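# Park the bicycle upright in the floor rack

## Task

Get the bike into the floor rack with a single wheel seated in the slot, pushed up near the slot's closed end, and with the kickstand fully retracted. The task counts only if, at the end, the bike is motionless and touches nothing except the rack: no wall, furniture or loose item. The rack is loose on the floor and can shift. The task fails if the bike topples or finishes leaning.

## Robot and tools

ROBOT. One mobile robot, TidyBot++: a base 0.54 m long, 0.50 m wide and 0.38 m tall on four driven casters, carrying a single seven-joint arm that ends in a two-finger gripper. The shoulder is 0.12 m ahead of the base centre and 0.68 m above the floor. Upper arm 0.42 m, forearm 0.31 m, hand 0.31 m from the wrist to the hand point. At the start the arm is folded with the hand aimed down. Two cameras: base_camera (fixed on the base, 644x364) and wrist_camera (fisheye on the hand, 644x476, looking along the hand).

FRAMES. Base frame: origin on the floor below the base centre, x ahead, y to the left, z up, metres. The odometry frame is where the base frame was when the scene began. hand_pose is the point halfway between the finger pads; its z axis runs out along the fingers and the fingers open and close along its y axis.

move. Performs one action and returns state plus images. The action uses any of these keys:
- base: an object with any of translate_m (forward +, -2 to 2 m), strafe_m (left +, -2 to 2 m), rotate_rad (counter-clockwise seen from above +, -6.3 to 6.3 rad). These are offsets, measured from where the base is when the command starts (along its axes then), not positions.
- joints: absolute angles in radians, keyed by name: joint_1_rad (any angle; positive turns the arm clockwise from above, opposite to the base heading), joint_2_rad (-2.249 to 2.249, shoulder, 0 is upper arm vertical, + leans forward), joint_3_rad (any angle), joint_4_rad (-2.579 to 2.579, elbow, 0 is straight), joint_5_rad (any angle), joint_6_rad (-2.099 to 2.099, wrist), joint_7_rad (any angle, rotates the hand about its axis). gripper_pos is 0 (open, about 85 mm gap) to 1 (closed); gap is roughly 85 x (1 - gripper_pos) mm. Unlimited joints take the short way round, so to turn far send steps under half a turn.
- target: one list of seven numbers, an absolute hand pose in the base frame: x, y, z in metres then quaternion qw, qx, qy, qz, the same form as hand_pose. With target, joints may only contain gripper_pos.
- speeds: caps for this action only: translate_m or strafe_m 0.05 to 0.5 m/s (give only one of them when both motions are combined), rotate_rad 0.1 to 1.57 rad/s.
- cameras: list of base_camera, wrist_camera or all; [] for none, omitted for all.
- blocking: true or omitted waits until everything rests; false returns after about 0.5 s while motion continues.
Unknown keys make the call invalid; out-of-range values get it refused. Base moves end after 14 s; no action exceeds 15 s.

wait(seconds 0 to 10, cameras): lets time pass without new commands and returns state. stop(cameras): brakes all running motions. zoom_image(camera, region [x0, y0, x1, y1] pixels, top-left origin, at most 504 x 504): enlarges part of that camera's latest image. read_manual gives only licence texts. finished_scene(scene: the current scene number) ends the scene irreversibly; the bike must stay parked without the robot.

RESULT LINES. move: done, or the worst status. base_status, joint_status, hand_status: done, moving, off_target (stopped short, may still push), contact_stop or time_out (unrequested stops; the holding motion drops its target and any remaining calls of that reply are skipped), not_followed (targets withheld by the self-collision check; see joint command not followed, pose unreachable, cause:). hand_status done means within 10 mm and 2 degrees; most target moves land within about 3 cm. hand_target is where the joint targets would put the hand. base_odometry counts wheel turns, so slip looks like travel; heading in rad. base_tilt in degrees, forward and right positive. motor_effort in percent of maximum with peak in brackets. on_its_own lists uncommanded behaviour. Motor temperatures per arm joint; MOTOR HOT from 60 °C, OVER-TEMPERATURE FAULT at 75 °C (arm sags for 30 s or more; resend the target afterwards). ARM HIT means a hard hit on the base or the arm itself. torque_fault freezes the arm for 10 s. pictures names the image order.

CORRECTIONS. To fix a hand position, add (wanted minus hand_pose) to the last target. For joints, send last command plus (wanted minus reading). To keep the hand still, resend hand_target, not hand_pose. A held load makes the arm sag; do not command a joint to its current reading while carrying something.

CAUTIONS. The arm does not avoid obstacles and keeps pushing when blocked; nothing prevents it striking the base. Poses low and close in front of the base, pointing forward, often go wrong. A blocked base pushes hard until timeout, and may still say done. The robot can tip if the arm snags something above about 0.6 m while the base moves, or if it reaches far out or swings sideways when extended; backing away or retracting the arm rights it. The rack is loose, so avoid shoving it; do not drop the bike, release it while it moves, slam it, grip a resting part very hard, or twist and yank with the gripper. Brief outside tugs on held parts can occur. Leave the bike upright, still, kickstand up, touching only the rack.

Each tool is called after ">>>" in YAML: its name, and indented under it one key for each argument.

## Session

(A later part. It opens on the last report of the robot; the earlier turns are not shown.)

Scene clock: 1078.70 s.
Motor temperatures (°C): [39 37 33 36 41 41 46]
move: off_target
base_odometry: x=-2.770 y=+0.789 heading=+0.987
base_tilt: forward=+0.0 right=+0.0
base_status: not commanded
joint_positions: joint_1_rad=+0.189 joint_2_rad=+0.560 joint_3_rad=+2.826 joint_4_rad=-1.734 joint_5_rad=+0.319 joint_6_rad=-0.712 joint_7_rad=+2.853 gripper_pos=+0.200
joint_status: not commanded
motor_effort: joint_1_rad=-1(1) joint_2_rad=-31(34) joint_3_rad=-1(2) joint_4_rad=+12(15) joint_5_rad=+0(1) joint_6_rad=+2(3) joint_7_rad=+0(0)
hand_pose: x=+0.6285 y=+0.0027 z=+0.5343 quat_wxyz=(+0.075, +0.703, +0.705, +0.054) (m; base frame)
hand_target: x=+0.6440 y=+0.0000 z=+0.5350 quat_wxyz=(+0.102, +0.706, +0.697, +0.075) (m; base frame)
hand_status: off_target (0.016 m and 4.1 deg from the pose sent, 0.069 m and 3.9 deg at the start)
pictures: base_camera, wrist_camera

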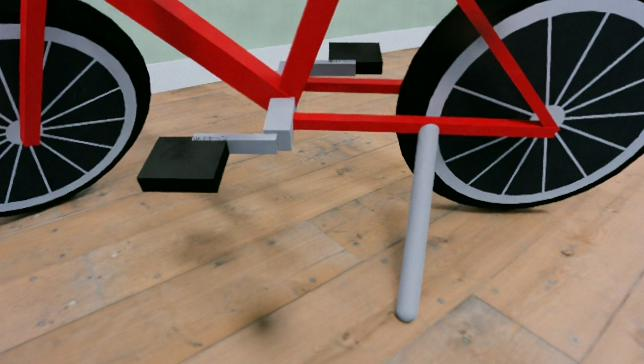

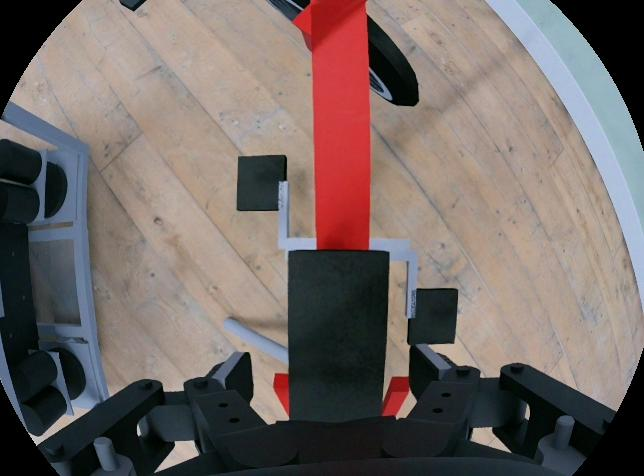

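>>> move:
  target: [0.652, 0.0, 0.513, 0.1021, 0.7055, 0.6969, 0.0753]

>>> zoom_image:
  camera: "wrist_camera"
  region: [180, 220, 480, 460]

Scene clock: 1082.80 s.
Motor temperatures (°C): [39 37 33 36 41 41 46]
move: off_target
base_odometry: x=-2.770 y=+0.789 heading=+0.987
base_tilt: forward=+0.0 right=+0.0
base_status: not commanded
joint_positions: joint_1_rad=+0.189 joint_2_rad=+0.603 joint_3_rad=+2.826 joint_4_rad=-1.734 joint_5_rad=+0.363 joint_6_rad=-0.669 joint_7_rad=+2.816 gripper_pos=+0.200
joint_status: not commanded
motor_effort: joint_1_rad=-1(1) joint_2_rad=-31(33) joint_3_rad=-2(2) joint_4_rad=+12(12) joint_5_rad=+1(1) joint_6_rad=+2(3) joint_7_rad=+0(0)
hand_pose: x=+0.6371 y=-0.0002 z=+0.5158 quat_wxyz=(+0.079, +0.704, +0.704, +0.055) (m; base frame)
hand_target: x=+0.6520 y=+0.0000 z=+0.5130 quat_wxyz=(+0.102, +0.706, +0.697, +0.075) (m; base frame)
hand_status: off_target (0.015 m and 3.6 deg from the pose sent, 0.032 m and 4.1 deg at the start)
pictures: base_camera, wrist_camera

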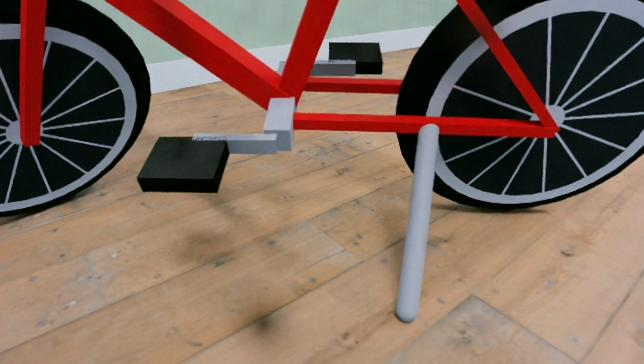

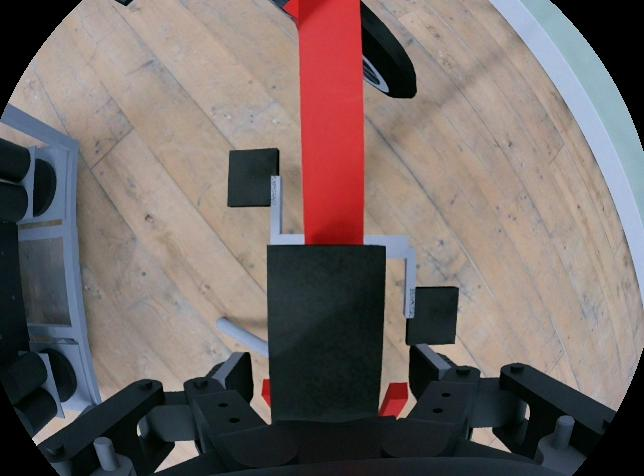

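Scaled by 1.680.

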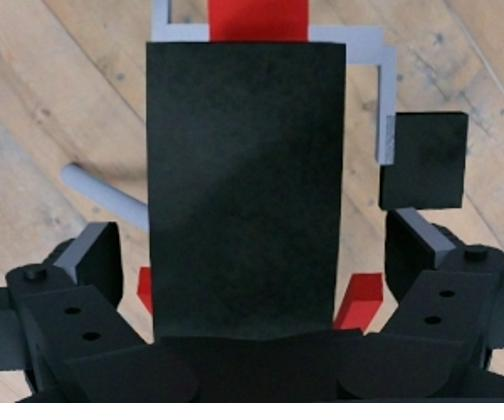

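>>> move:
  joints: {"gripper_pos": 0.7}

Scene clock: 1087.50 s.
Motor temperatures (°C): [39 38 33 36 41 41 46]
move: off_target
base_odometry: x=-2.770 y=+0.789 heading=+0.987
base_tilt: forward=+0.0 right=+0.0
base_status: not commanded
joint_positions: joint_1_rad=+0.201 joint_2_rad=+0.601 joint_3_rad=+2.826 joint_4_rad=-1.740 joint_5_rad=+0.368 joint_6_rad=-0.658 joint_7_rad=+2.806 gripper_pos=+0.565
joint_status: gripper_pos off_target (ended at +0.565, target +0.700)
motor_effort: joint_1_rad=-3(5) joint_2_rad=-30(32) joint_3_rad=-3(5) joint_4_rad=+13(15) joint_5_rad=+0(2) joint_6_rad=+0(7) joint_7_rad=+0(2)
hand_pose: x=+0.6379 y=-0.0059 z=+0.5159 quat_wxyz=(+0.082, +0.709, +0.698, +0.057) (m; base frame)
hand_target: x=+0.6520 y=+0.0000 z=+0.5130 quat_wxyz=(+0.102, +0.706, +0.697, +0.075) (m; base frame)
hand_status: not commanded
pictures: base_camera, wrist_camera

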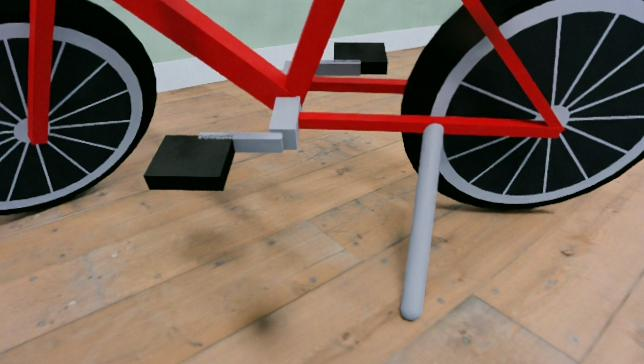

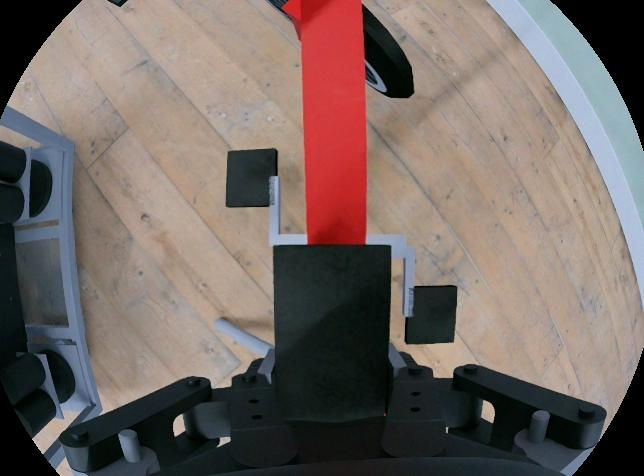

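>>> move:
  joints: {"gripper_pos": 1.0}
  cameras: []

>>> move:
  base: {"translate_m": 0.045}
  speeds: {"translate_m": 0.1}
  target: [0.652, 0.0, 0.519, 0.0716, 0.7081, 0.7007, 0.0445]

Scene clock: 1099.30 s.
Motor temperatures (°C): [39 38 33 36 41 41 46]
move: off_target
base_odometry: x=-2.770 y=+0.789 heading=+0.987
base_tilt: forward=-0.1 right=+0.1
base_status: not commanded
joint_positions: joint_1_rad=+0.201 joint_2_rad=+0.601 joint_3_rad=+2.826 joint_4_rad=-1.740 joint_5_rad=+0.368 joint_6_rad=-0.658 joint_7_rad=+2.806 gripper_pos=+0.565
joint_status: gripper_pos off_target (ended at +0.565, target +1.000)
motor_effort: joint_1_rad=-3(4) joint_2_rad=-30(31) joint_3_rad=-4(4) joint_4_rad=+13(13) joint_5_rad=+0(1) joint_6_rad=+0(1) joint_7_rad=+1(1)
hand_pose: x=+0.6379 y=-0.0059 z=+0.5159 quat_wxyz=(+0.082, +0.709, +0.698, +0.057) (m; base frame)
hand_target: x=+0.6520 y=+0.0000 z=+0.5130 quat_wxyz=(+0.102, +0.706, +0.697, +0.075) (m; base frame)
hand_status: not commanded
pictures: none
No camera images: "cameras" was empty.

Scene clock: 1100.30 s.
Motor temperatures (°C): [39 38 33 36 41 41 46]
move: off_target
base_odometry: x=-2.745 y=+0.827 heading=+0.987
base_tilt: forward=-0.1 right=+0.0
base_status: done
joint_positions: joint_1_rad=+0.206 joint_2_rad=+0.610 joint_3_rad=+2.829 joint_4_rad=-1.680 joint_5_rad=+0.368 joint_6_rad=-0.751 joint_7_rad=+2.806 gripper_pos=+0.571
joint_status: not commanded
motor_effort: joint_1_rad=-3(7) joint_2_rad=-29(31) joint_3_rad=-3(6) joint_4_rad=+15(18) joint_5_rad=+3(3) joint_6_rad=+6(10) joint_7_rad=+1(4)
hand_pose: x=+0.6397 y=-0.0202 z=+0.5239 quat_wxyz=(+0.078, +0.719, +0.690, +0.034) (m; base frame)
hand_target: x=+0.6520 y=+0.0000 z=+0.5190 quat_wxyz=(+0.072, +0.708, +0.701, +0.045) (m; base frame)
hand_status: off_target (0.024 m and 2.2 deg from the pose sent, 0.016 m and 1.9 deg at the start)
pictures: base_camera, wrist_camera

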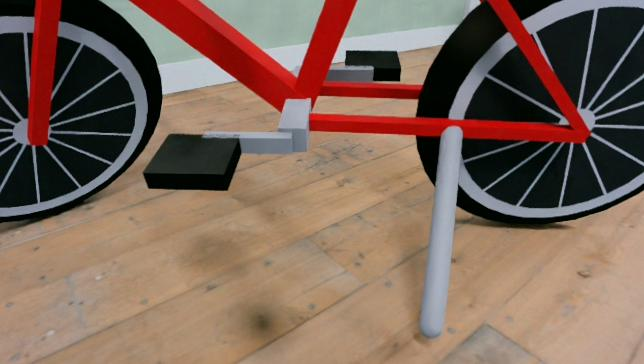

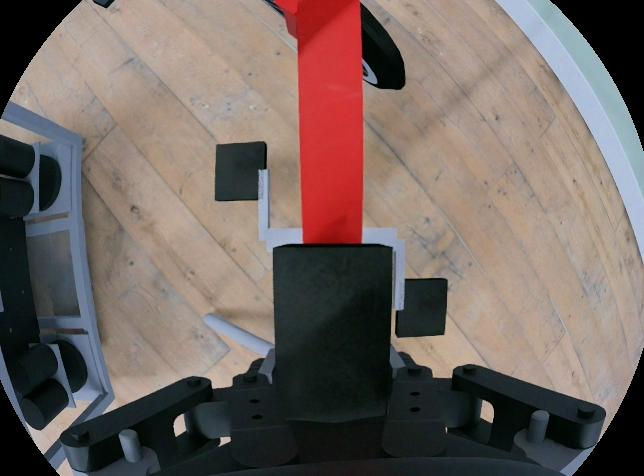

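>>> move:
  base: {"translate_m": 0.04}
  speeds: {"translate_m": 0.1}
  target: [0.652, 0.0, 0.523, 0.0410, 0.7093, 0.7031, 0.0136]

Scene clock: 1106.63 s.
Motor temperatures (°C): [39 38 33 36 41 41 46]
move: off_target
base_odometry: x=-2.723 y=+0.860 heading=+0.986
base_tilt: forward=+0.0 right=+0.0
base_status: done
joint_positions: joint_1_rad=+0.194 joint_2_rad=+0.648 joint_3_rad=+2.833 joint_4_rad=-1.574 joint_5_rad=+0.365 joint_6_rad=-0.888 joint_7_rad=+2.812 gripper_pos=+0.573
joint_status: not commanded
motor_effort: joint_1_rad=-4(5) joint_2_rad=-29(32) joint_3_rad=-2(5) joint_4_rad=+15(18) joint_5_rad=+2(4) joint_6_rad=+8(11) joint_7_rad=+0(2)
hand_pose: x=+0.6453 y=-0.0283 z=+0.5295 quat_wxyz=(+0.064, +0.726, +0.685, +0.001) (m; base frame)
hand_target: x=+0.6520 y=+0.0000 z=+0.5230 quat_wxyz=(+0.041, +0.710, +0.703, +0.014) (m; base frame)
hand_status: off_target (0.030 m and 4.1 deg from the pose sent, 0.024 m and 5.2 deg at the start)
pictures: base_camera, wrist_camera

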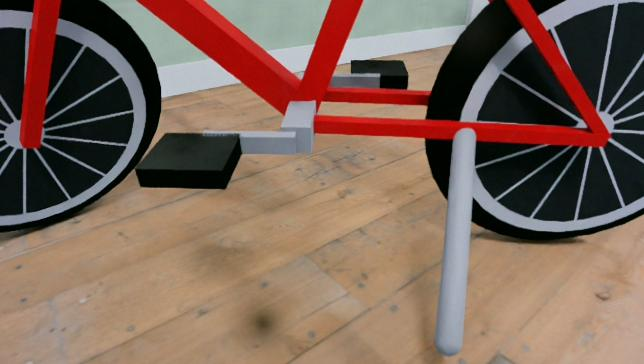

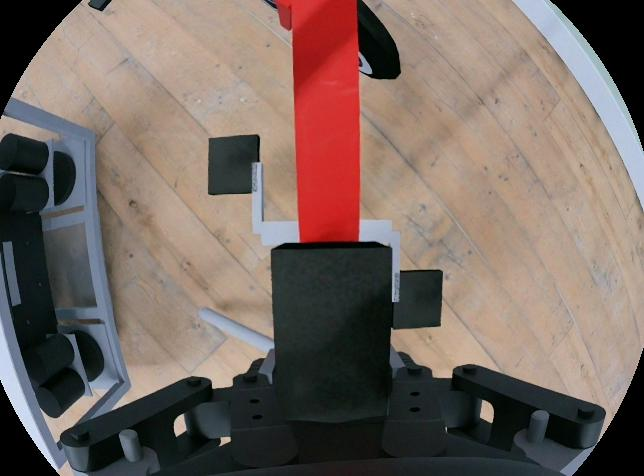

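>>> move:
  base: {"translate_m": 0.03}
  speeds: {"translate_m": 0.1}
  target: [0.652, -0.015, 0.525, 0.0042, 0.7090, 0.7043, -0.0235]

Scene clock: 1124.07 s.
Motor temperatures (°C): [39 38 33 36 41 41 46]
move: off_target
base_odometry: x=-2.706 y=+0.885 heading=+0.986
base_tilt: forward=+0.0 right=+0.1
base_status: done
joint_positions: joint_1_rad=+0.189 joint_2_rad=+0.707 joint_3_rad=+2.840 joint_4_rad=-1.440 joint_5_rad=+0.331 joint_6_rad=-1.030 joint_7_rad=+2.870 gripper_pos=+0.573
joint_status: not commanded
motor_effort: joint_1_rad=-2(4) joint_2_rad=-33(34) joint_3_rad=-2(3) joint_4_rad=+13(18) joint_5_rad=+2(2) joint_6_rad=+6(11) joint_7_rad=+0(1)
hand_pose: x=+0.6550 y=-0.0334 z=+0.5317 quat_wxyz=(+0.037, +0.726, +0.686, -0.024) (m; base frame)
hand_target: x=+0.6520 y=-0.0150 z=+0.5250 quat_wxyz=(+0.004, +0.709, +0.705, -0.024) (m; base frame)
hand_status: off_target (0.020 m and 4.7 deg from the pose sent, 0.016 m and 8.0 deg at the start)
pictures: base_camera, wrist_camera

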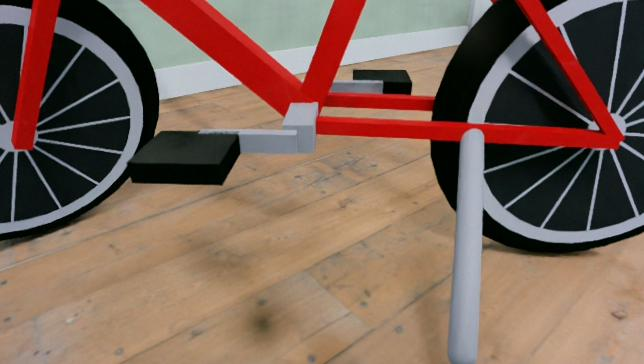

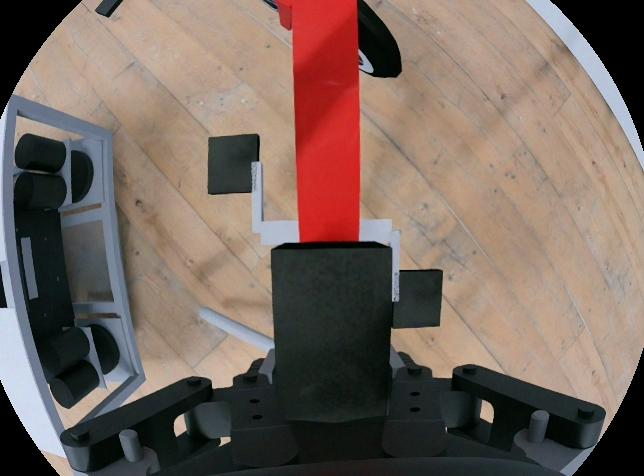

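>>> move:
  target: [0.652, -0.03, 0.56, 0.0042, 0.7090, 0.7043, -0.0235]

Scene clock: 1143.37 s.
Motor temperatures (°C): [39 38 33 36 41 41 46]
move: off_target
base_odometry: x=-2.706 y=+0.885 heading=+0.986
base_tilt: forward=+0.0 right=+0.0
base_status: not commanded
joint_positions: joint_1_rad=+0.189 joint_2_rad=+0.724 joint_3_rad=+2.851 joint_4_rad=-1.400 joint_5_rad=+0.300 joint_6_rad=-1.060 joint_7_rad=+2.907 gripper_pos=+0.573
joint_status: not commanded
motor_effort: joint_1_rad=-1(3) joint_2_rad=-43(44) joint_3_rad=-4(4) joint_4_rad=+15(16) joint_5_rad=+1(2) joint_6_rad=-2(5) joint_7_rad=+3(3)
hand_pose: x=+0.6599 y=-0.0343 z=+0.5323 quat_wxyz=(+0.026, +0.725, +0.688, -0.024) (m; base frame)
hand_target: x=+0.6520 y=-0.0300 z=+0.5600 quat_wxyz=(+0.004, +0.709, +0.705, -0.024) (m; base frame)
hand_status: off_target (0.029 m and 3.6 deg from the pose sent, 0.029 m and 4.7 deg at the start)
pictures: base_camera, wrist_camera

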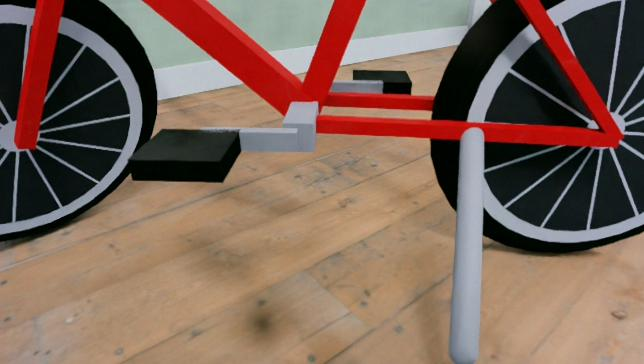

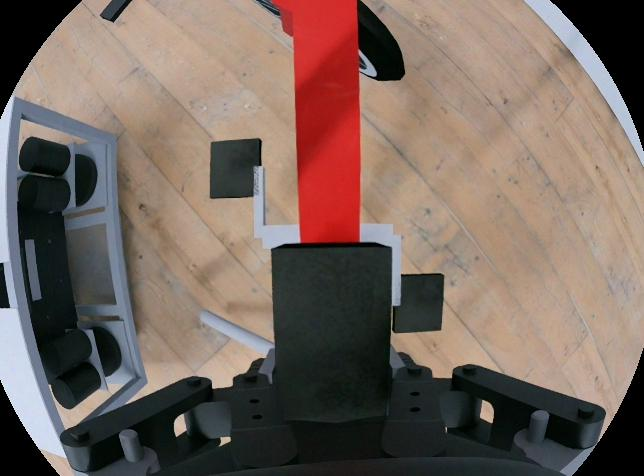

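>>> move:
  base: {"translate_m": 0.109, "strafe_m": -0.149, "rotate_rad": 0.24}
  speeds: {"translate_m": 0.1, "rotate_rad": 0.12}

Scene clock: 1151.77 s.
Motor temperatures (°C): [39 38 33 36 41 41 46]
move: done
base_odometry: x=-2.522 y=+0.894 heading=+1.225
base_tilt: forward=+0.0 right=+0.1
base_status: done
joint_positions: joint_1_rad=+0.193 joint_2_rad=+0.737 joint_3_rad=+2.857 joint_4_rad=-1.399 joint_5_rad=+0.172 joint_6_rad=-1.142 joint_7_rad=+2.908 gripper_pos=+0.573
joint_status: not commanded
motor_effort: joint_1_rad=-1(4) joint_2_rad=-45(47) joint_3_rad=-2(5) joint_4_rad=+17(19) joint_5_rad=+17(20) joint_6_rad=+7(8) joint_7_rad=+18(21)
hand_pose: x=+0.6283 y=-0.0074 z=+0.5267 quat_wxyz=(-0.047, +0.748, +0.661, -0.031) (m; base frame)
hand_target: x=+0.6520 y=-0.0300 z=+0.5600 quat_wxyz=(+0.004, +0.709, +0.705, -0.024) (m; base frame)
hand_status: not commanded
pictures: base_camera, wrist_camera

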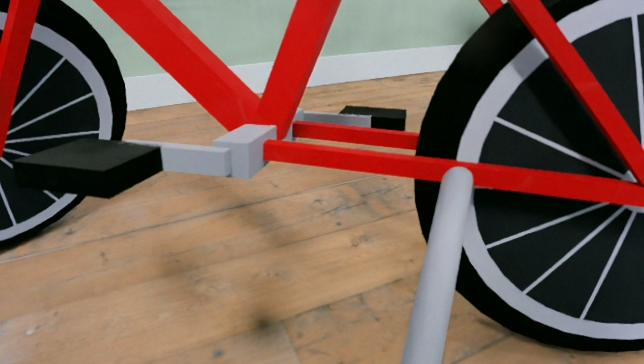

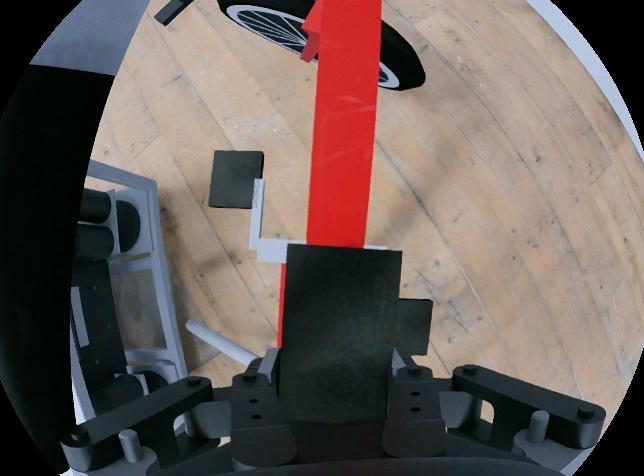

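>>> move:
  target: [0.652, -0.02, 0.62, 0.0410, 0.7093, 0.7031, 0.0136]

Scene clock: 1159.17 s.
Motor temperatures (°C): [39 38 33 36 41 41 46]
move: off_target
base_odometry: x=-2.522 y=+0.894 heading=+1.225
base_tilt: forward=+0.0 right=+0.1
base_status: not commanded
joint_positions: joint_1_rad=+0.190 joint_2_rad=+0.726 joint_3_rad=+2.858 joint_4_rad=-1.414 joint_5_rad=+0.167 joint_6_rad=-1.138 joint_7_rad=+2.908 gripper_pos=+0.573
joint_status: not commanded
motor_effort: joint_1_rad=+1(1) joint_2_rad=-60(60) joint_3_rad=-4(4) joint_4_rad=+21(22) joint_5_rad=+16(18) joint_6_rad=-4(8) joint_7_rad=+18(19)
hand_pose: x=+0.6237 y=-0.0043 z=+0.5282 quat_wxyz=(-0.048, +0.747, +0.663, -0.031) (m; base frame)
hand_target: x=+0.6520 y=-0.0200 z=+0.6200 quat_wxyz=(+0.041, +0.710, +0.703, +0.014) (m; base frame)
hand_status: off_target (0.097 m and 13.1 deg from the pose sent, 0.097 m and 13.1 deg at the start)
pictures: base_camera, wrist_camera

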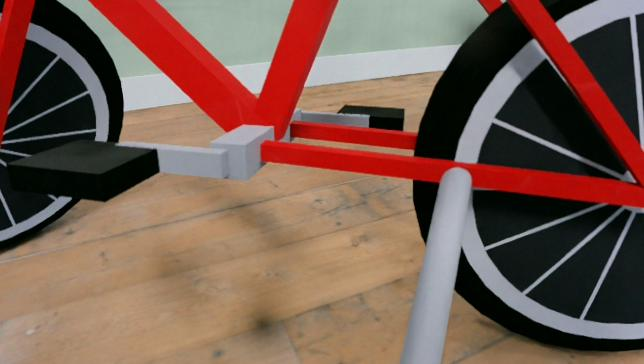

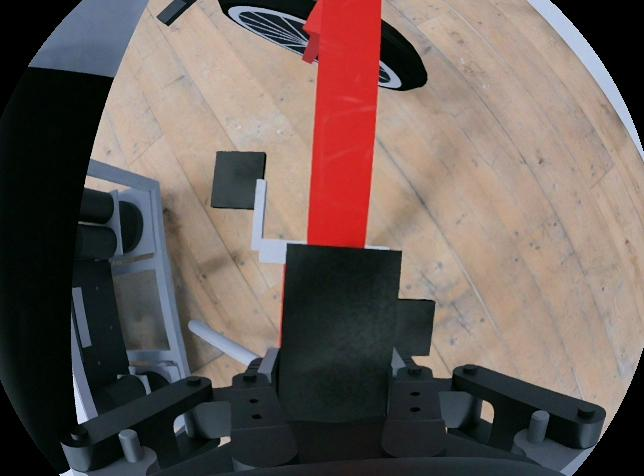

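>>> move:
  target: [0.652, -0.03, 0.54, 0.0226, 0.7094, 0.7041, -0.005]
  base: {"translate_m": -0.071, "strafe_m": 0.170, "rotate_rad": -0.24}
  speeds: {"translate_m": 0.1, "rotate_rad": 0.12}

Scene clock: 1208.00 s.
Motor temperatures (°C): [39 41 33 36 41 41 46]
move: off_target
base_odometry: x=-2.706 y=+0.884 heading=+0.986
base_tilt: forward=+0.0 right=+0.0
base_status: done
joint_positions: joint_1_rad=+0.203 joint_2_rad=+0.711 joint_3_rad=+2.852 joint_4_rad=-1.424 joint_5_rad=+0.240 joint_6_rad=-1.036 joint_7_rad=+2.950 gripper_pos=+0.574
joint_status: not commanded
motor_effort: joint_1_rad=+0(4) joint_2_rad=-37(60) joint_3_rad=-2(5) joint_4_rad=+10(20) joint_5_rad=-4(17) joint_6_rad=-6(8) joint_7_rad=-3(18)
hand_pose: x=+0.6552 y=-0.0241 z=+0.5322 quat_wxyz=(+0.008, +0.724, +0.689, -0.005) (m; base frame)
hand_target: x=+0.6520 y=-0.0300 z=+0.5400 quat_wxyz=(+0.023, +0.710, +0.704, -0.005) (m; base frame)
hand_status: off_target (0.010 m and 2.9 deg from the pose sent, 0.040 m and 10.8 deg at the start)
pictures: base_camera, wrist_camera

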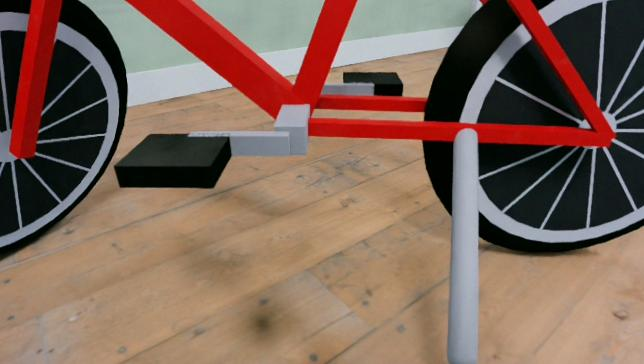

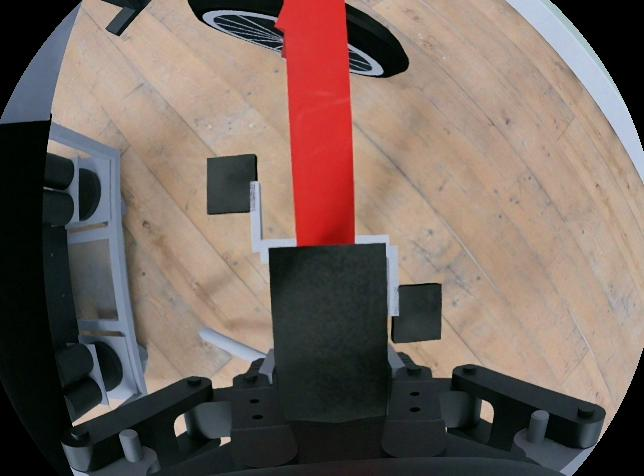

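>>> move:
  target: [0.652, -0.03, 0.53, 0.0560, 0.7085, 0.7020, 0.029]
  base: {"translate_m": -0.045}
  speeds: {"translate_m": 0.1}
  cameras: []

>>> move:
  target: [0.652, -0.03, 0.52, 0.0860, 0.707, 0.699, 0.059]
  base: {"translate_m": -0.035}
  speeds: {"translate_m": 0.1}

Scene clock: 1214.77 s.
Motor temperatures (°C): [39 41 33 36 41 41 46]
move: off_target
base_odometry: x=-2.731 y=+0.847 heading=+0.986
base_tilt: forward=+0.0 right=+0.0
base_status: done
joint_positions: joint_1_rad=+0.228 joint_2_rad=+0.656 joint_3_rad=+2.834 joint_4_rad=-1.547 joint_5_rad=+0.246 joint_6_rad=-0.884 joint_7_rad=+2.948 gripper_pos=+0.574
joint_status: not commanded
motor_effort: joint_1_rad=-1(2) joint_2_rad=-34(39) joint_3_rad=-4(4) joint_4_rad=+11(13) joint_5_rad=-1(5) joint_6_rad=-3(9) joint_7_rad=+2(3)
hand_pose: x=+0.6516 y=-0.0196 z=+0.5306 quat_wxyz=(+0.033, +0.719, +0.694, +0.032) (m; base frame)
hand_target: x=+0.6520 y=-0.0300 z=+0.5300 quat_wxyz=(+0.056, +0.709, +0.702, +0.029) (m; base frame)
hand_status: off_target (0.010 m and 3.1 deg from the pose sent, 0.007 m and 7.1 deg at the start)
pictures: none
No camera images: "cameras" was empty.

Scene clock: 1215.73 s.
Motor temperatures (°C): [39 41 33 36 41 41 46]
move: off_target
base_odometry: x=-2.750 y=+0.818 heading=+0.986
base_tilt: forward=-0.1 right=+0.1
base_status: done
joint_positions: joint_1_rad=+0.256 joint_2_rad=+0.618 joint_3_rad=+2.820 joint_4_rad=-1.660 joint_5_rad=+0.287 joint_6_rad=-0.736 joint_7_rad=+2.904 gripper_pos=+0.574
joint_status: not commanded
motor_effort: joint_1_rad=-2(2) joint_2_rad=-27(36) joint_3_rad=-2(4) joint_4_rad=+10(13) joint_5_rad=+2(3) joint_6_rad=-2(4) joint_7_rad=+4(5)
hand_pose: x=+0.6480 y=-0.0240 z=+0.5255 quat_wxyz=(+0.062, +0.720, +0.688, +0.059) (m; base frame)
hand_target: x=+0.6520 y=-0.0300 z=+0.5200 quat_wxyz=(+0.086, +0.707, +0.699, +0.059) (m; base frame)
hand_status: off_target (0.009 m and 3.4 deg from the pose sent, 0.015 m and 7.0 deg at the start)
pictures: base_camera, wrist_camera

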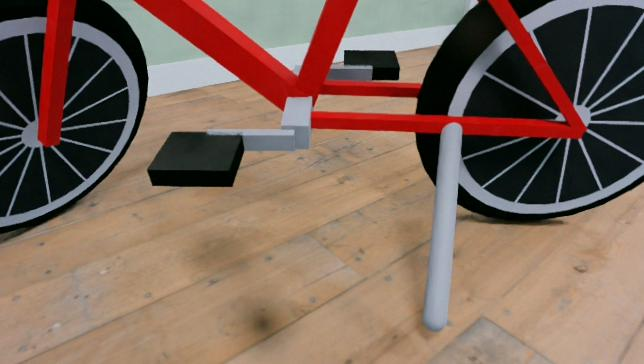

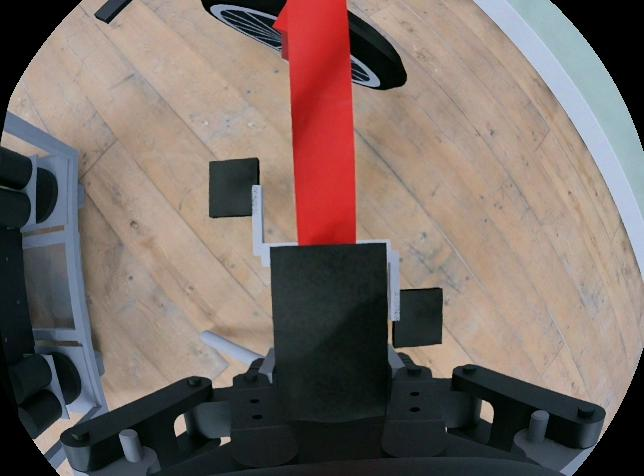

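>>> move:
  target: [0.652, -0.025, 0.513, 0.1021, 0.7055, 0.6969, 0.0753]
  base: {"translate_m": -0.015}
  speeds: {"translate_m": 0.1}

>>> move:
  joints: {"gripper_pos": 0.5}

Scene clock: 1221.17 s.
Motor temperatures (°C): [39 41 33 36 41 41 46]
move: off_target
base_odometry: x=-2.759 y=+0.805 heading=+0.986
base_tilt: forward=-0.1 right=+0.1
base_status: done
joint_positions: joint_1_rad=+0.263 joint_2_rad=+0.597 joint_3_rad=+2.819 joint_4_rad=-1.728 joint_5_rad=+0.334 joint_6_rad=-0.650 joint_7_rad=+2.846 gripper_pos=+0.574
joint_status: not commanded
motor_effort: joint_1_rad=-3(4) joint_2_rad=-26(35) joint_3_rad=-3(4) joint_4_rad=+11(13) joint_5_rad=+4(4) joint_6_rad=-2(3) joint_7_rad=+4(5)
hand_pose: x=+0.6443 y=-0.0280 z=+0.5216 quat_wxyz=(+0.082, +0.724, +0.682, +0.070) (m; base frame)
hand_target: x=+0.6520 y=-0.0250 z=+0.5130 quat_wxyz=(+0.102, +0.706, +0.697, +0.075) (m; base frame)
hand_status: off_target (0.012 m and 3.6 deg from the pose sent, 0.013 m and 5.4 deg at the start)
pictures: base_camera, wrist_camera

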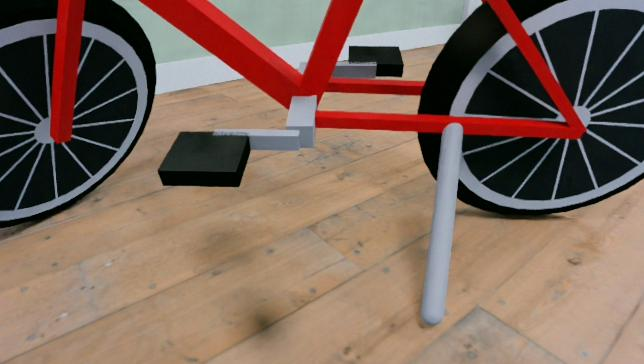

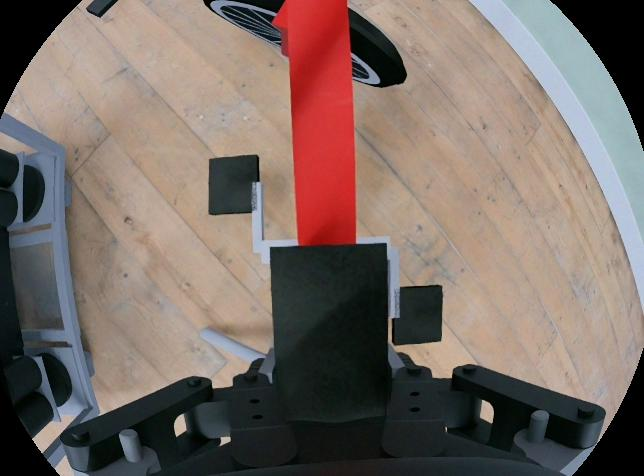

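Scene clock: 1222.50 s.
Motor temperatures (°C): [39 41 33 36 41 41 46]
move: done
base_odometry: x=-2.759 y=+0.805 heading=+0.986
base_tilt: forward=-0.1 right=+0.0
base_status: not commanded
joint_positions: joint_1_rad=+0.262 joint_2_rad=+0.609 joint_3_rad=+2.812 joint_4_rad=-1.757 joint_5_rad=+0.367 joint_6_rad=-0.640 joint_7_rad=+2.846 gripper_pos=+0.500
joint_status: all done
motor_effort: joint_1_rad=-1(4) joint_2_rad=-31(34) joint_3_rad=-2(5) joint_4_rad=+11(20) joint_5_rad=+1(4) joint_6_rad=+1(12) joint_7_rad=+0(4)
hand_pose: x=+0.6323 y=-0.0274 z=+0.5086 quat_wxyz=(+0.077, +0.712, +0.695, +0.057) (m; base frame)
hand_target: x=+0.6520 y=-0.0250 z=+0.5130 quat_wxyz=(+0.102, +0.706, +0.697, +0.075) (m; base frame)
hand_status: not commanded
pictures: base_camera, wrist_camera

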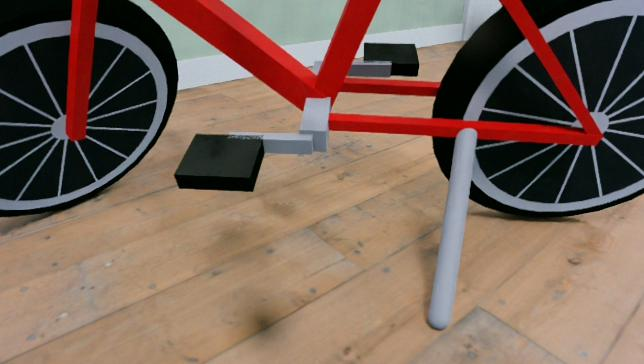

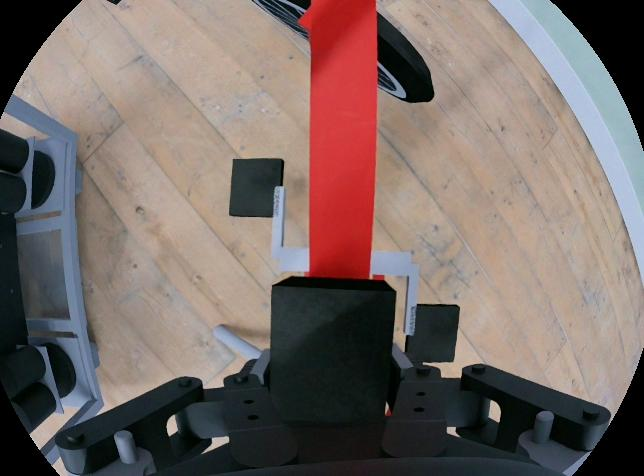

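>>> move:
  joints: {"gripper_pos": 0.2}

>>> move:
  target: [0.620, -0.01, 0.70, 0.1021, 0.7055, 0.6969, 0.0753]

Scene clock: 1225.97 s.
Motor temperatures (°C): [39 40 33 36 41 41 46]
move: done
base_odometry: x=-2.759 y=+0.805 heading=+0.986
base_tilt: forward=+0.0 right=+0.0
base_status: not commanded
joint_positions: joint_1_rad=+0.262 joint_2_rad=+0.609 joint_3_rad=+2.812 joint_4_rad=-1.757 joint_5_rad=+0.367 joint_6_rad=-0.640 joint_7_rad=+2.846 gripper_pos=+0.200
joint_status: all done
motor_effort: joint_1_rad=-1(1) joint_2_rad=-31(32) joint_3_rad=-2(3) joint_4_rad=+12(12) joint_5_rad=+1(1) joint_6_rad=+2(3) joint_7_rad=+0(0)
hand_pose: x=+0.6323 y=-0.0274 z=+0.5086 quat_wxyz=(+0.077, +0.712, +0.695, +0.057) (m; base frame)
hand_target: x=+0.6520 y=-0.0250 z=+0.5130 quat_wxyz=(+0.102, +0.706, +0.697, +0.075) (m; base frame)
hand_status: not commanded
pictures: base_camera, wrist_camera

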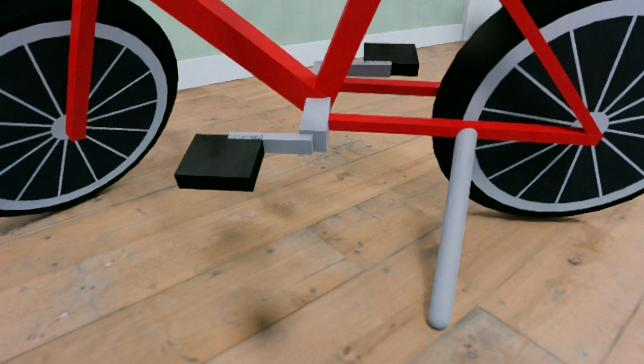

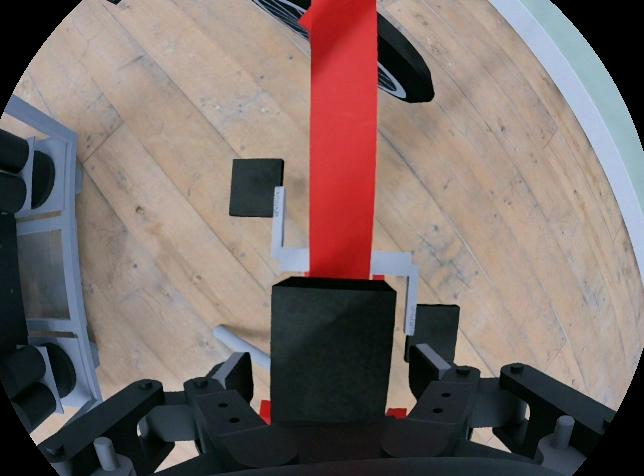

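Scene clock: 1227.70 s.
Motor temperatures (°C): [39 40 33 36 41 41 46]
move: off_target
base_odometry: x=-2.759 y=+0.805 heading=+0.986
base_tilt: forward=+0.0 right=+0.0
base_status: not commanded
joint_positions: joint_1_rad=+0.181 joint_2_rad=+0.308 joint_3_rad=+2.889 joint_4_rad=-1.560 joint_5_rad=+0.211 joint_6_rad=-0.981 joint_7_rad=+2.954 gripper_pos=+0.200
joint_status: not commanded
motor_effort: joint_1_rad=-1(2) joint_2_rad=-27(36) joint_3_rad=+0(3) joint_4_rad=+16(17) joint_5_rad=+1(2) joint_6_rad=+2(5) joint_7_rad=+0(0)
hand_pose: x=+0.6379 y=-0.0226 z=+0.6994 quat_wxyz=(+0.138, +0.714, +0.681, +0.084) (m; base frame)
hand_target: x=+0.6200 y=-0.0100 z=+0.7000 quat_wxyz=(+0.102, +0.706, +0.697, +0.075) (m; base frame)
hand_status: off_target (0.022 m and 4.7 deg from the pose sent, 0.193 m and 3.6 deg at the start)
pictures: base_camera, wrist_camera

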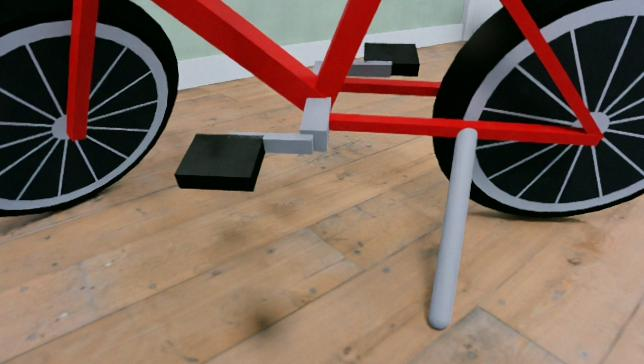

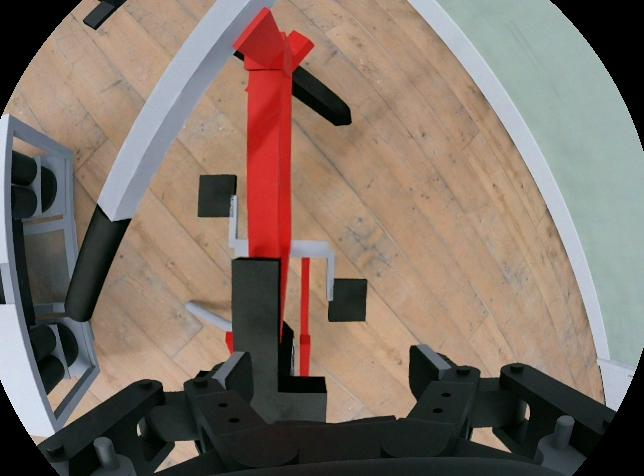

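>>> move:
  target: [0.50, 0.03, 0.86, -0.130, 0.879, 0.426, 0.173]
  base: {"strafe_m": 0.10}
  joints: {"gripper_pos": 0.0}

Scene clock: 1258.97 s.
Motor temperatures (°C): [39 40 33 36 41 41 46]
move: off_target
base_odometry: x=-2.842 y=+0.860 heading=+0.986
base_tilt: forward=+0.0 right=+0.0
base_status: done
joint_positions: joint_1_rad=+0.168 joint_2_rad=+0.056 joint_3_rad=+3.230 joint_4_rad=-1.418 joint_5_rad=-0.357 joint_6_rad=-1.525 joint_7_rad=+2.792 gripper_pos=+0.000
joint_status: all done
motor_effort: joint_1_rad=-1(4) joint_2_rad=-18(29) joint_3_rad=+1(3) joint_4_rad=+16(17) joint_5_rad=-3(3) joint_6_rad=+2(3) joint_7_rad=+0(0)
hand_pose: x=+0.5143 y=+0.0110 z=+0.8430 quat_wxyz=(-0.083, +0.868, +0.460, +0.169) (m; base frame)
hand_target: x=+0.5000 y=+0.0300 z=+0.8600 quat_wxyz=(-0.130, +0.879, +0.426, +0.173) (m; base frame)
hand_status: off_target (0.029 m and 6.8 deg from the pose sent, 0.218 m and 47.8 deg at the start)
pictures: base_camera, wrist_camera

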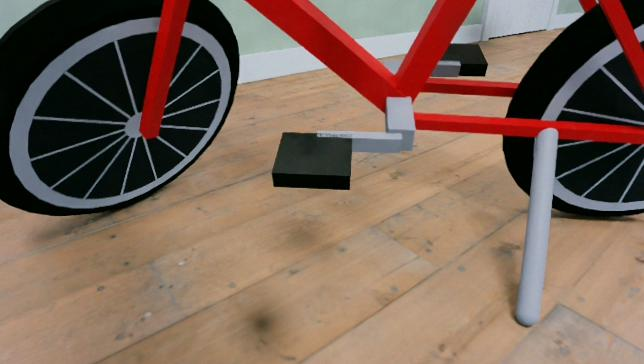

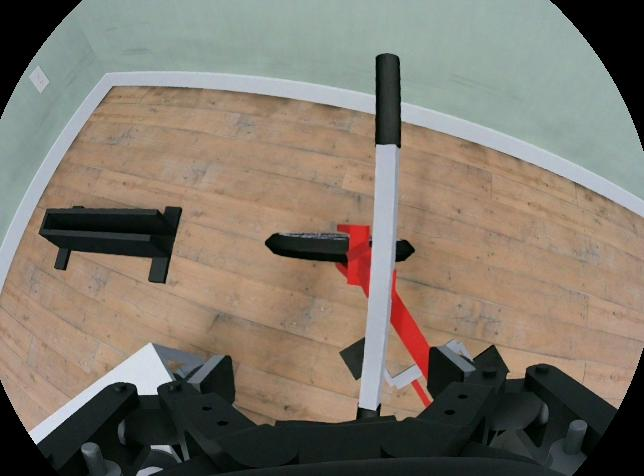

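>>> move:
  target: [0.581, 0.022, 0.817, -0.1766, 0.8873, 0.3908, 0.1765]

Scene clock: 1281.67 s.
Motor temperatures (°C): [39 40 33 36 41 41 46]
move: off_target
base_odometry: x=-2.842 y=+0.860 heading=+0.986
base_tilt: forward=-0.1 right=-0.1
base_status: not commanded
joint_positions: joint_1_rad=+0.360 joint_2_rad=+0.269 joint_3_rad=+3.038 joint_4_rad=-1.324 joint_5_rad=-0.396 joint_6_rad=-1.527 joint_7_rad=+2.746 gripper_pos=+0.000
joint_status: not commanded
motor_effort: joint_1_rad=-1(2) joint_2_rad=-25(27) joint_3_rad=+0(2) joint_4_rad=+15(16) joint_5_rad=-4(4) joint_6_rad=+0(2) joint_7_rad=+0(0)
hand_pose: x=+0.5669 y=+0.0031 z=+0.7980 quat_wxyz=(-0.151, +0.880, +0.426, +0.147) (m; base frame)
hand_target: x=+0.5810 y=+0.0220 z=+0.8170 quat_wxyz=(-0.176, +0.886, +0.390, +0.176) (m; base frame)
hand_status: off_target (0.030 m and 6.1 deg from the pose sent, 0.072 m and 13.6 deg at the start)
pictures: base_camera, wrist_camera

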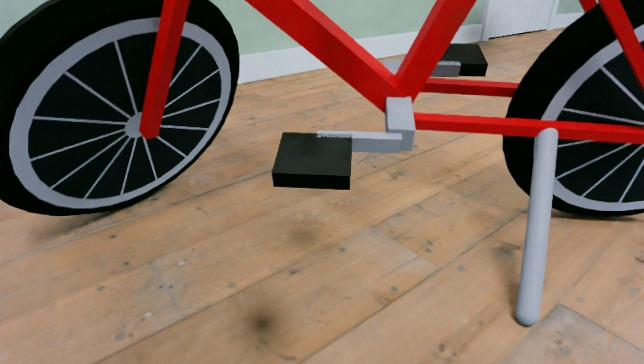

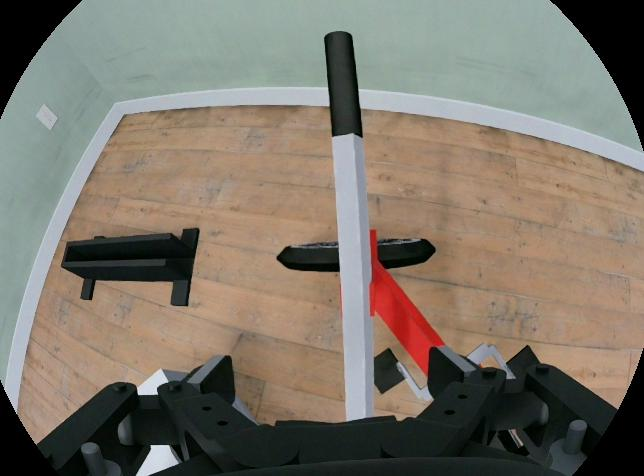

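>>> move:
  target: [0.636, 0.070, 0.756, -0.1766, 0.8873, 0.3908, 0.1765]

Scene clock: 1289.63 s.
Motor temperatures (°C): [39 39 33 36 41 41 46]
move: off_target
base_odometry: x=-2.842 y=+0.860 heading=+0.986
base_tilt: forward=+0.0 right=+0.0
base_status: not commanded
joint_positions: joint_1_rad=+0.318 joint_2_rad=+0.396 joint_3_rad=+2.900 joint_4_rad=-1.323 joint_5_rad=-0.397 joint_6_rad=-1.382 joint_7_rad=+2.650 gripper_pos=+0.000
joint_status: not commanded
motor_effort: joint_1_rad=-1(2) joint_2_rad=-28(31) joint_3_rad=-1(2) joint_4_rad=+16(16) joint_5_rad=-4(4) joint_6_rad=+1(1) joint_7_rad=+0(0)
hand_pose: x=+0.6138 y=+0.0670 z=+0.7529 quat_wxyz=(-0.186, +0.871, +0.429, +0.152) (m; base frame)
hand_target: x=+0.6360 y=+0.0700 z=+0.7560 quat_wxyz=(-0.176, +0.886, +0.390, +0.176) (m; base frame)
hand_status: off_target (0.023 m and 5.6 deg from the pose sent, 0.105 m and 6.1 deg at the start)
pictures: base_camera, wrist_camera

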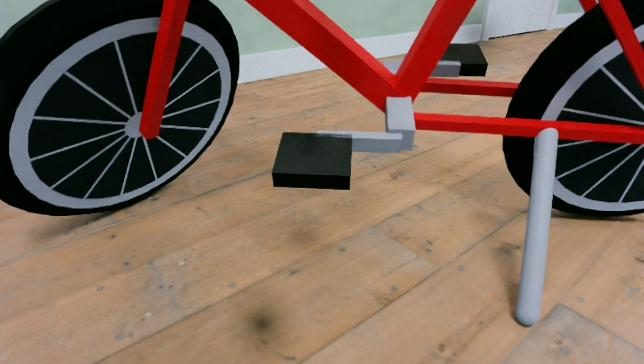

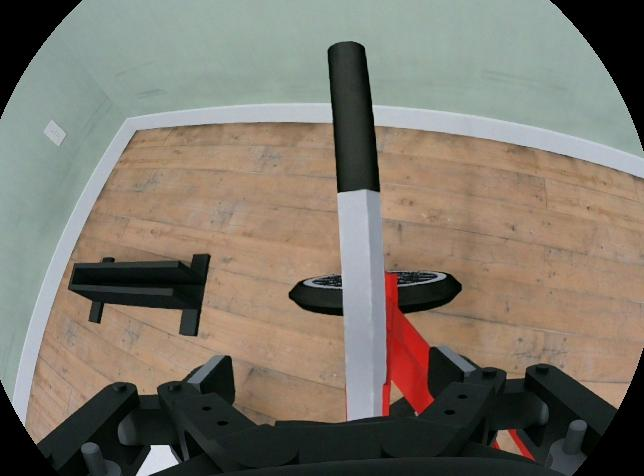

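>>> move:
  target: [0.658, 0.085, 0.692, -0.123, 0.886, 0.405, 0.192]

Scene clock: 1304.90 s.
Motor temperatures (°C): [39 39 33 36 41 41 46]
move: off_target
base_odometry: x=-2.842 y=+0.860 heading=+0.986
base_tilt: forward=-0.1 right=+0.0
base_status: not commanded
joint_positions: joint_1_rad=+0.281 joint_2_rad=+0.421 joint_3_rad=+2.848 joint_4_rad=-1.447 joint_5_rad=-0.370 joint_6_rad=-1.106 joint_7_rad=+2.642 gripper_pos=+0.000
joint_status: not commanded
motor_effort: joint_1_rad=-1(2) joint_2_rad=-29(30) joint_3_rad=-1(2) joint_4_rad=+15(16) joint_5_rad=-3(4) joint_6_rad=+2(2) joint_7_rad=+0(0)
hand_pose: x=+0.6468 y=+0.0941 z=+0.7070 quat_wxyz=(-0.152, +0.871, +0.426, +0.192) (m; base frame)
hand_target: x=+0.6580 y=+0.0850 z=+0.6920 quat_wxyz=(-0.123, +0.886, +0.405, +0.192) (m; base frame)
hand_status: off_target (0.021 m and 4.5 deg from the pose sent, 0.077 m and 9.2 deg at the start)
pictures: base_camera, wrist_camera

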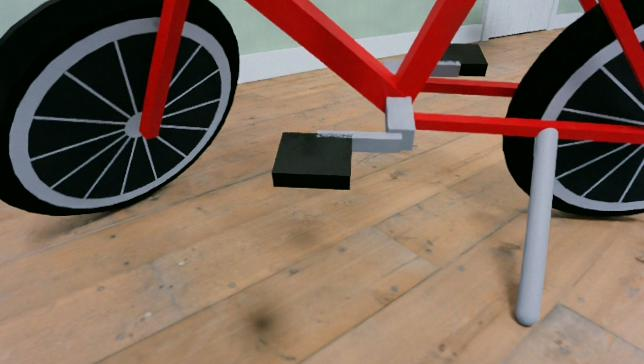

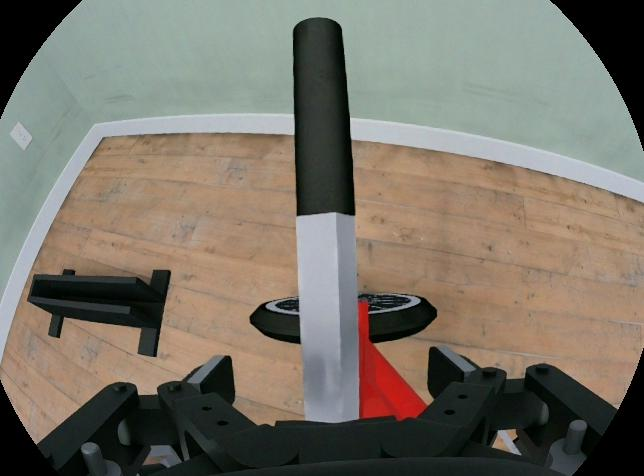

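>>> move:
  target: [0.617, 0.037, 0.672, -0.123, 0.886, 0.405, 0.192]

Scene clock: 1313.03 s.
Motor temperatures (°C): [39 39 33 36 41 41 46]
move: off_target
base_odometry: x=-2.842 y=+0.860 heading=+0.986
base_tilt: forward=+0.0 right=+0.0
base_status: not commanded
joint_positions: joint_1_rad=+0.385 joint_2_rad=+0.391 joint_3_rad=+2.853 joint_4_rad=-1.606 joint_5_rad=-0.370 joint_6_rad=-1.068 joint_7_rad=+2.683 gripper_pos=+0.000
joint_status: not commanded
motor_effort: joint_1_rad=-1(2) joint_2_rad=-27(29) joint_3_rad=-2(3) joint_4_rad=+13(16) joint_5_rad=-3(4) joint_6_rad=+1(2) joint_7_rad=+0(0)
hand_pose: x=+0.6034 y=+0.0464 z=+0.6668 quat_wxyz=(-0.155, +0.894, +0.390, +0.159) (m; base frame)
hand_target: x=+0.6170 y=+0.0370 z=+0.6720 quat_wxyz=(-0.123, +0.886, +0.405, +0.192) (m; base frame)
hand_status: off_target (0.017 m and 5.6 deg from the pose sent, 0.073 m and 4.5 deg at the start)
pictures: base_camera, wrist_camera

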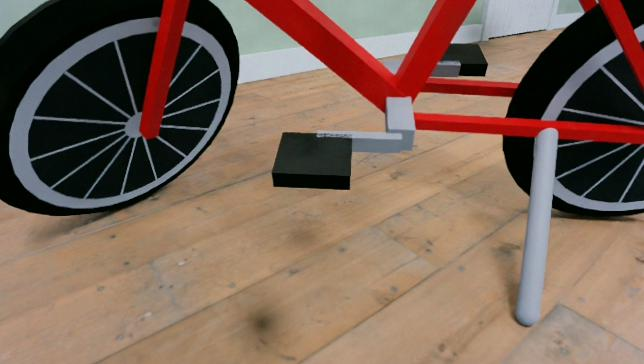

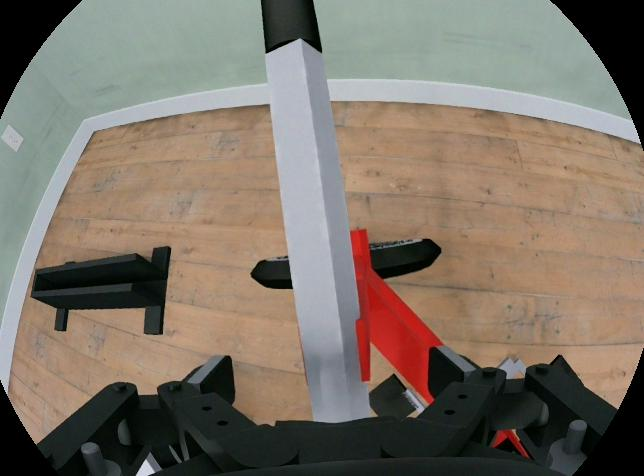

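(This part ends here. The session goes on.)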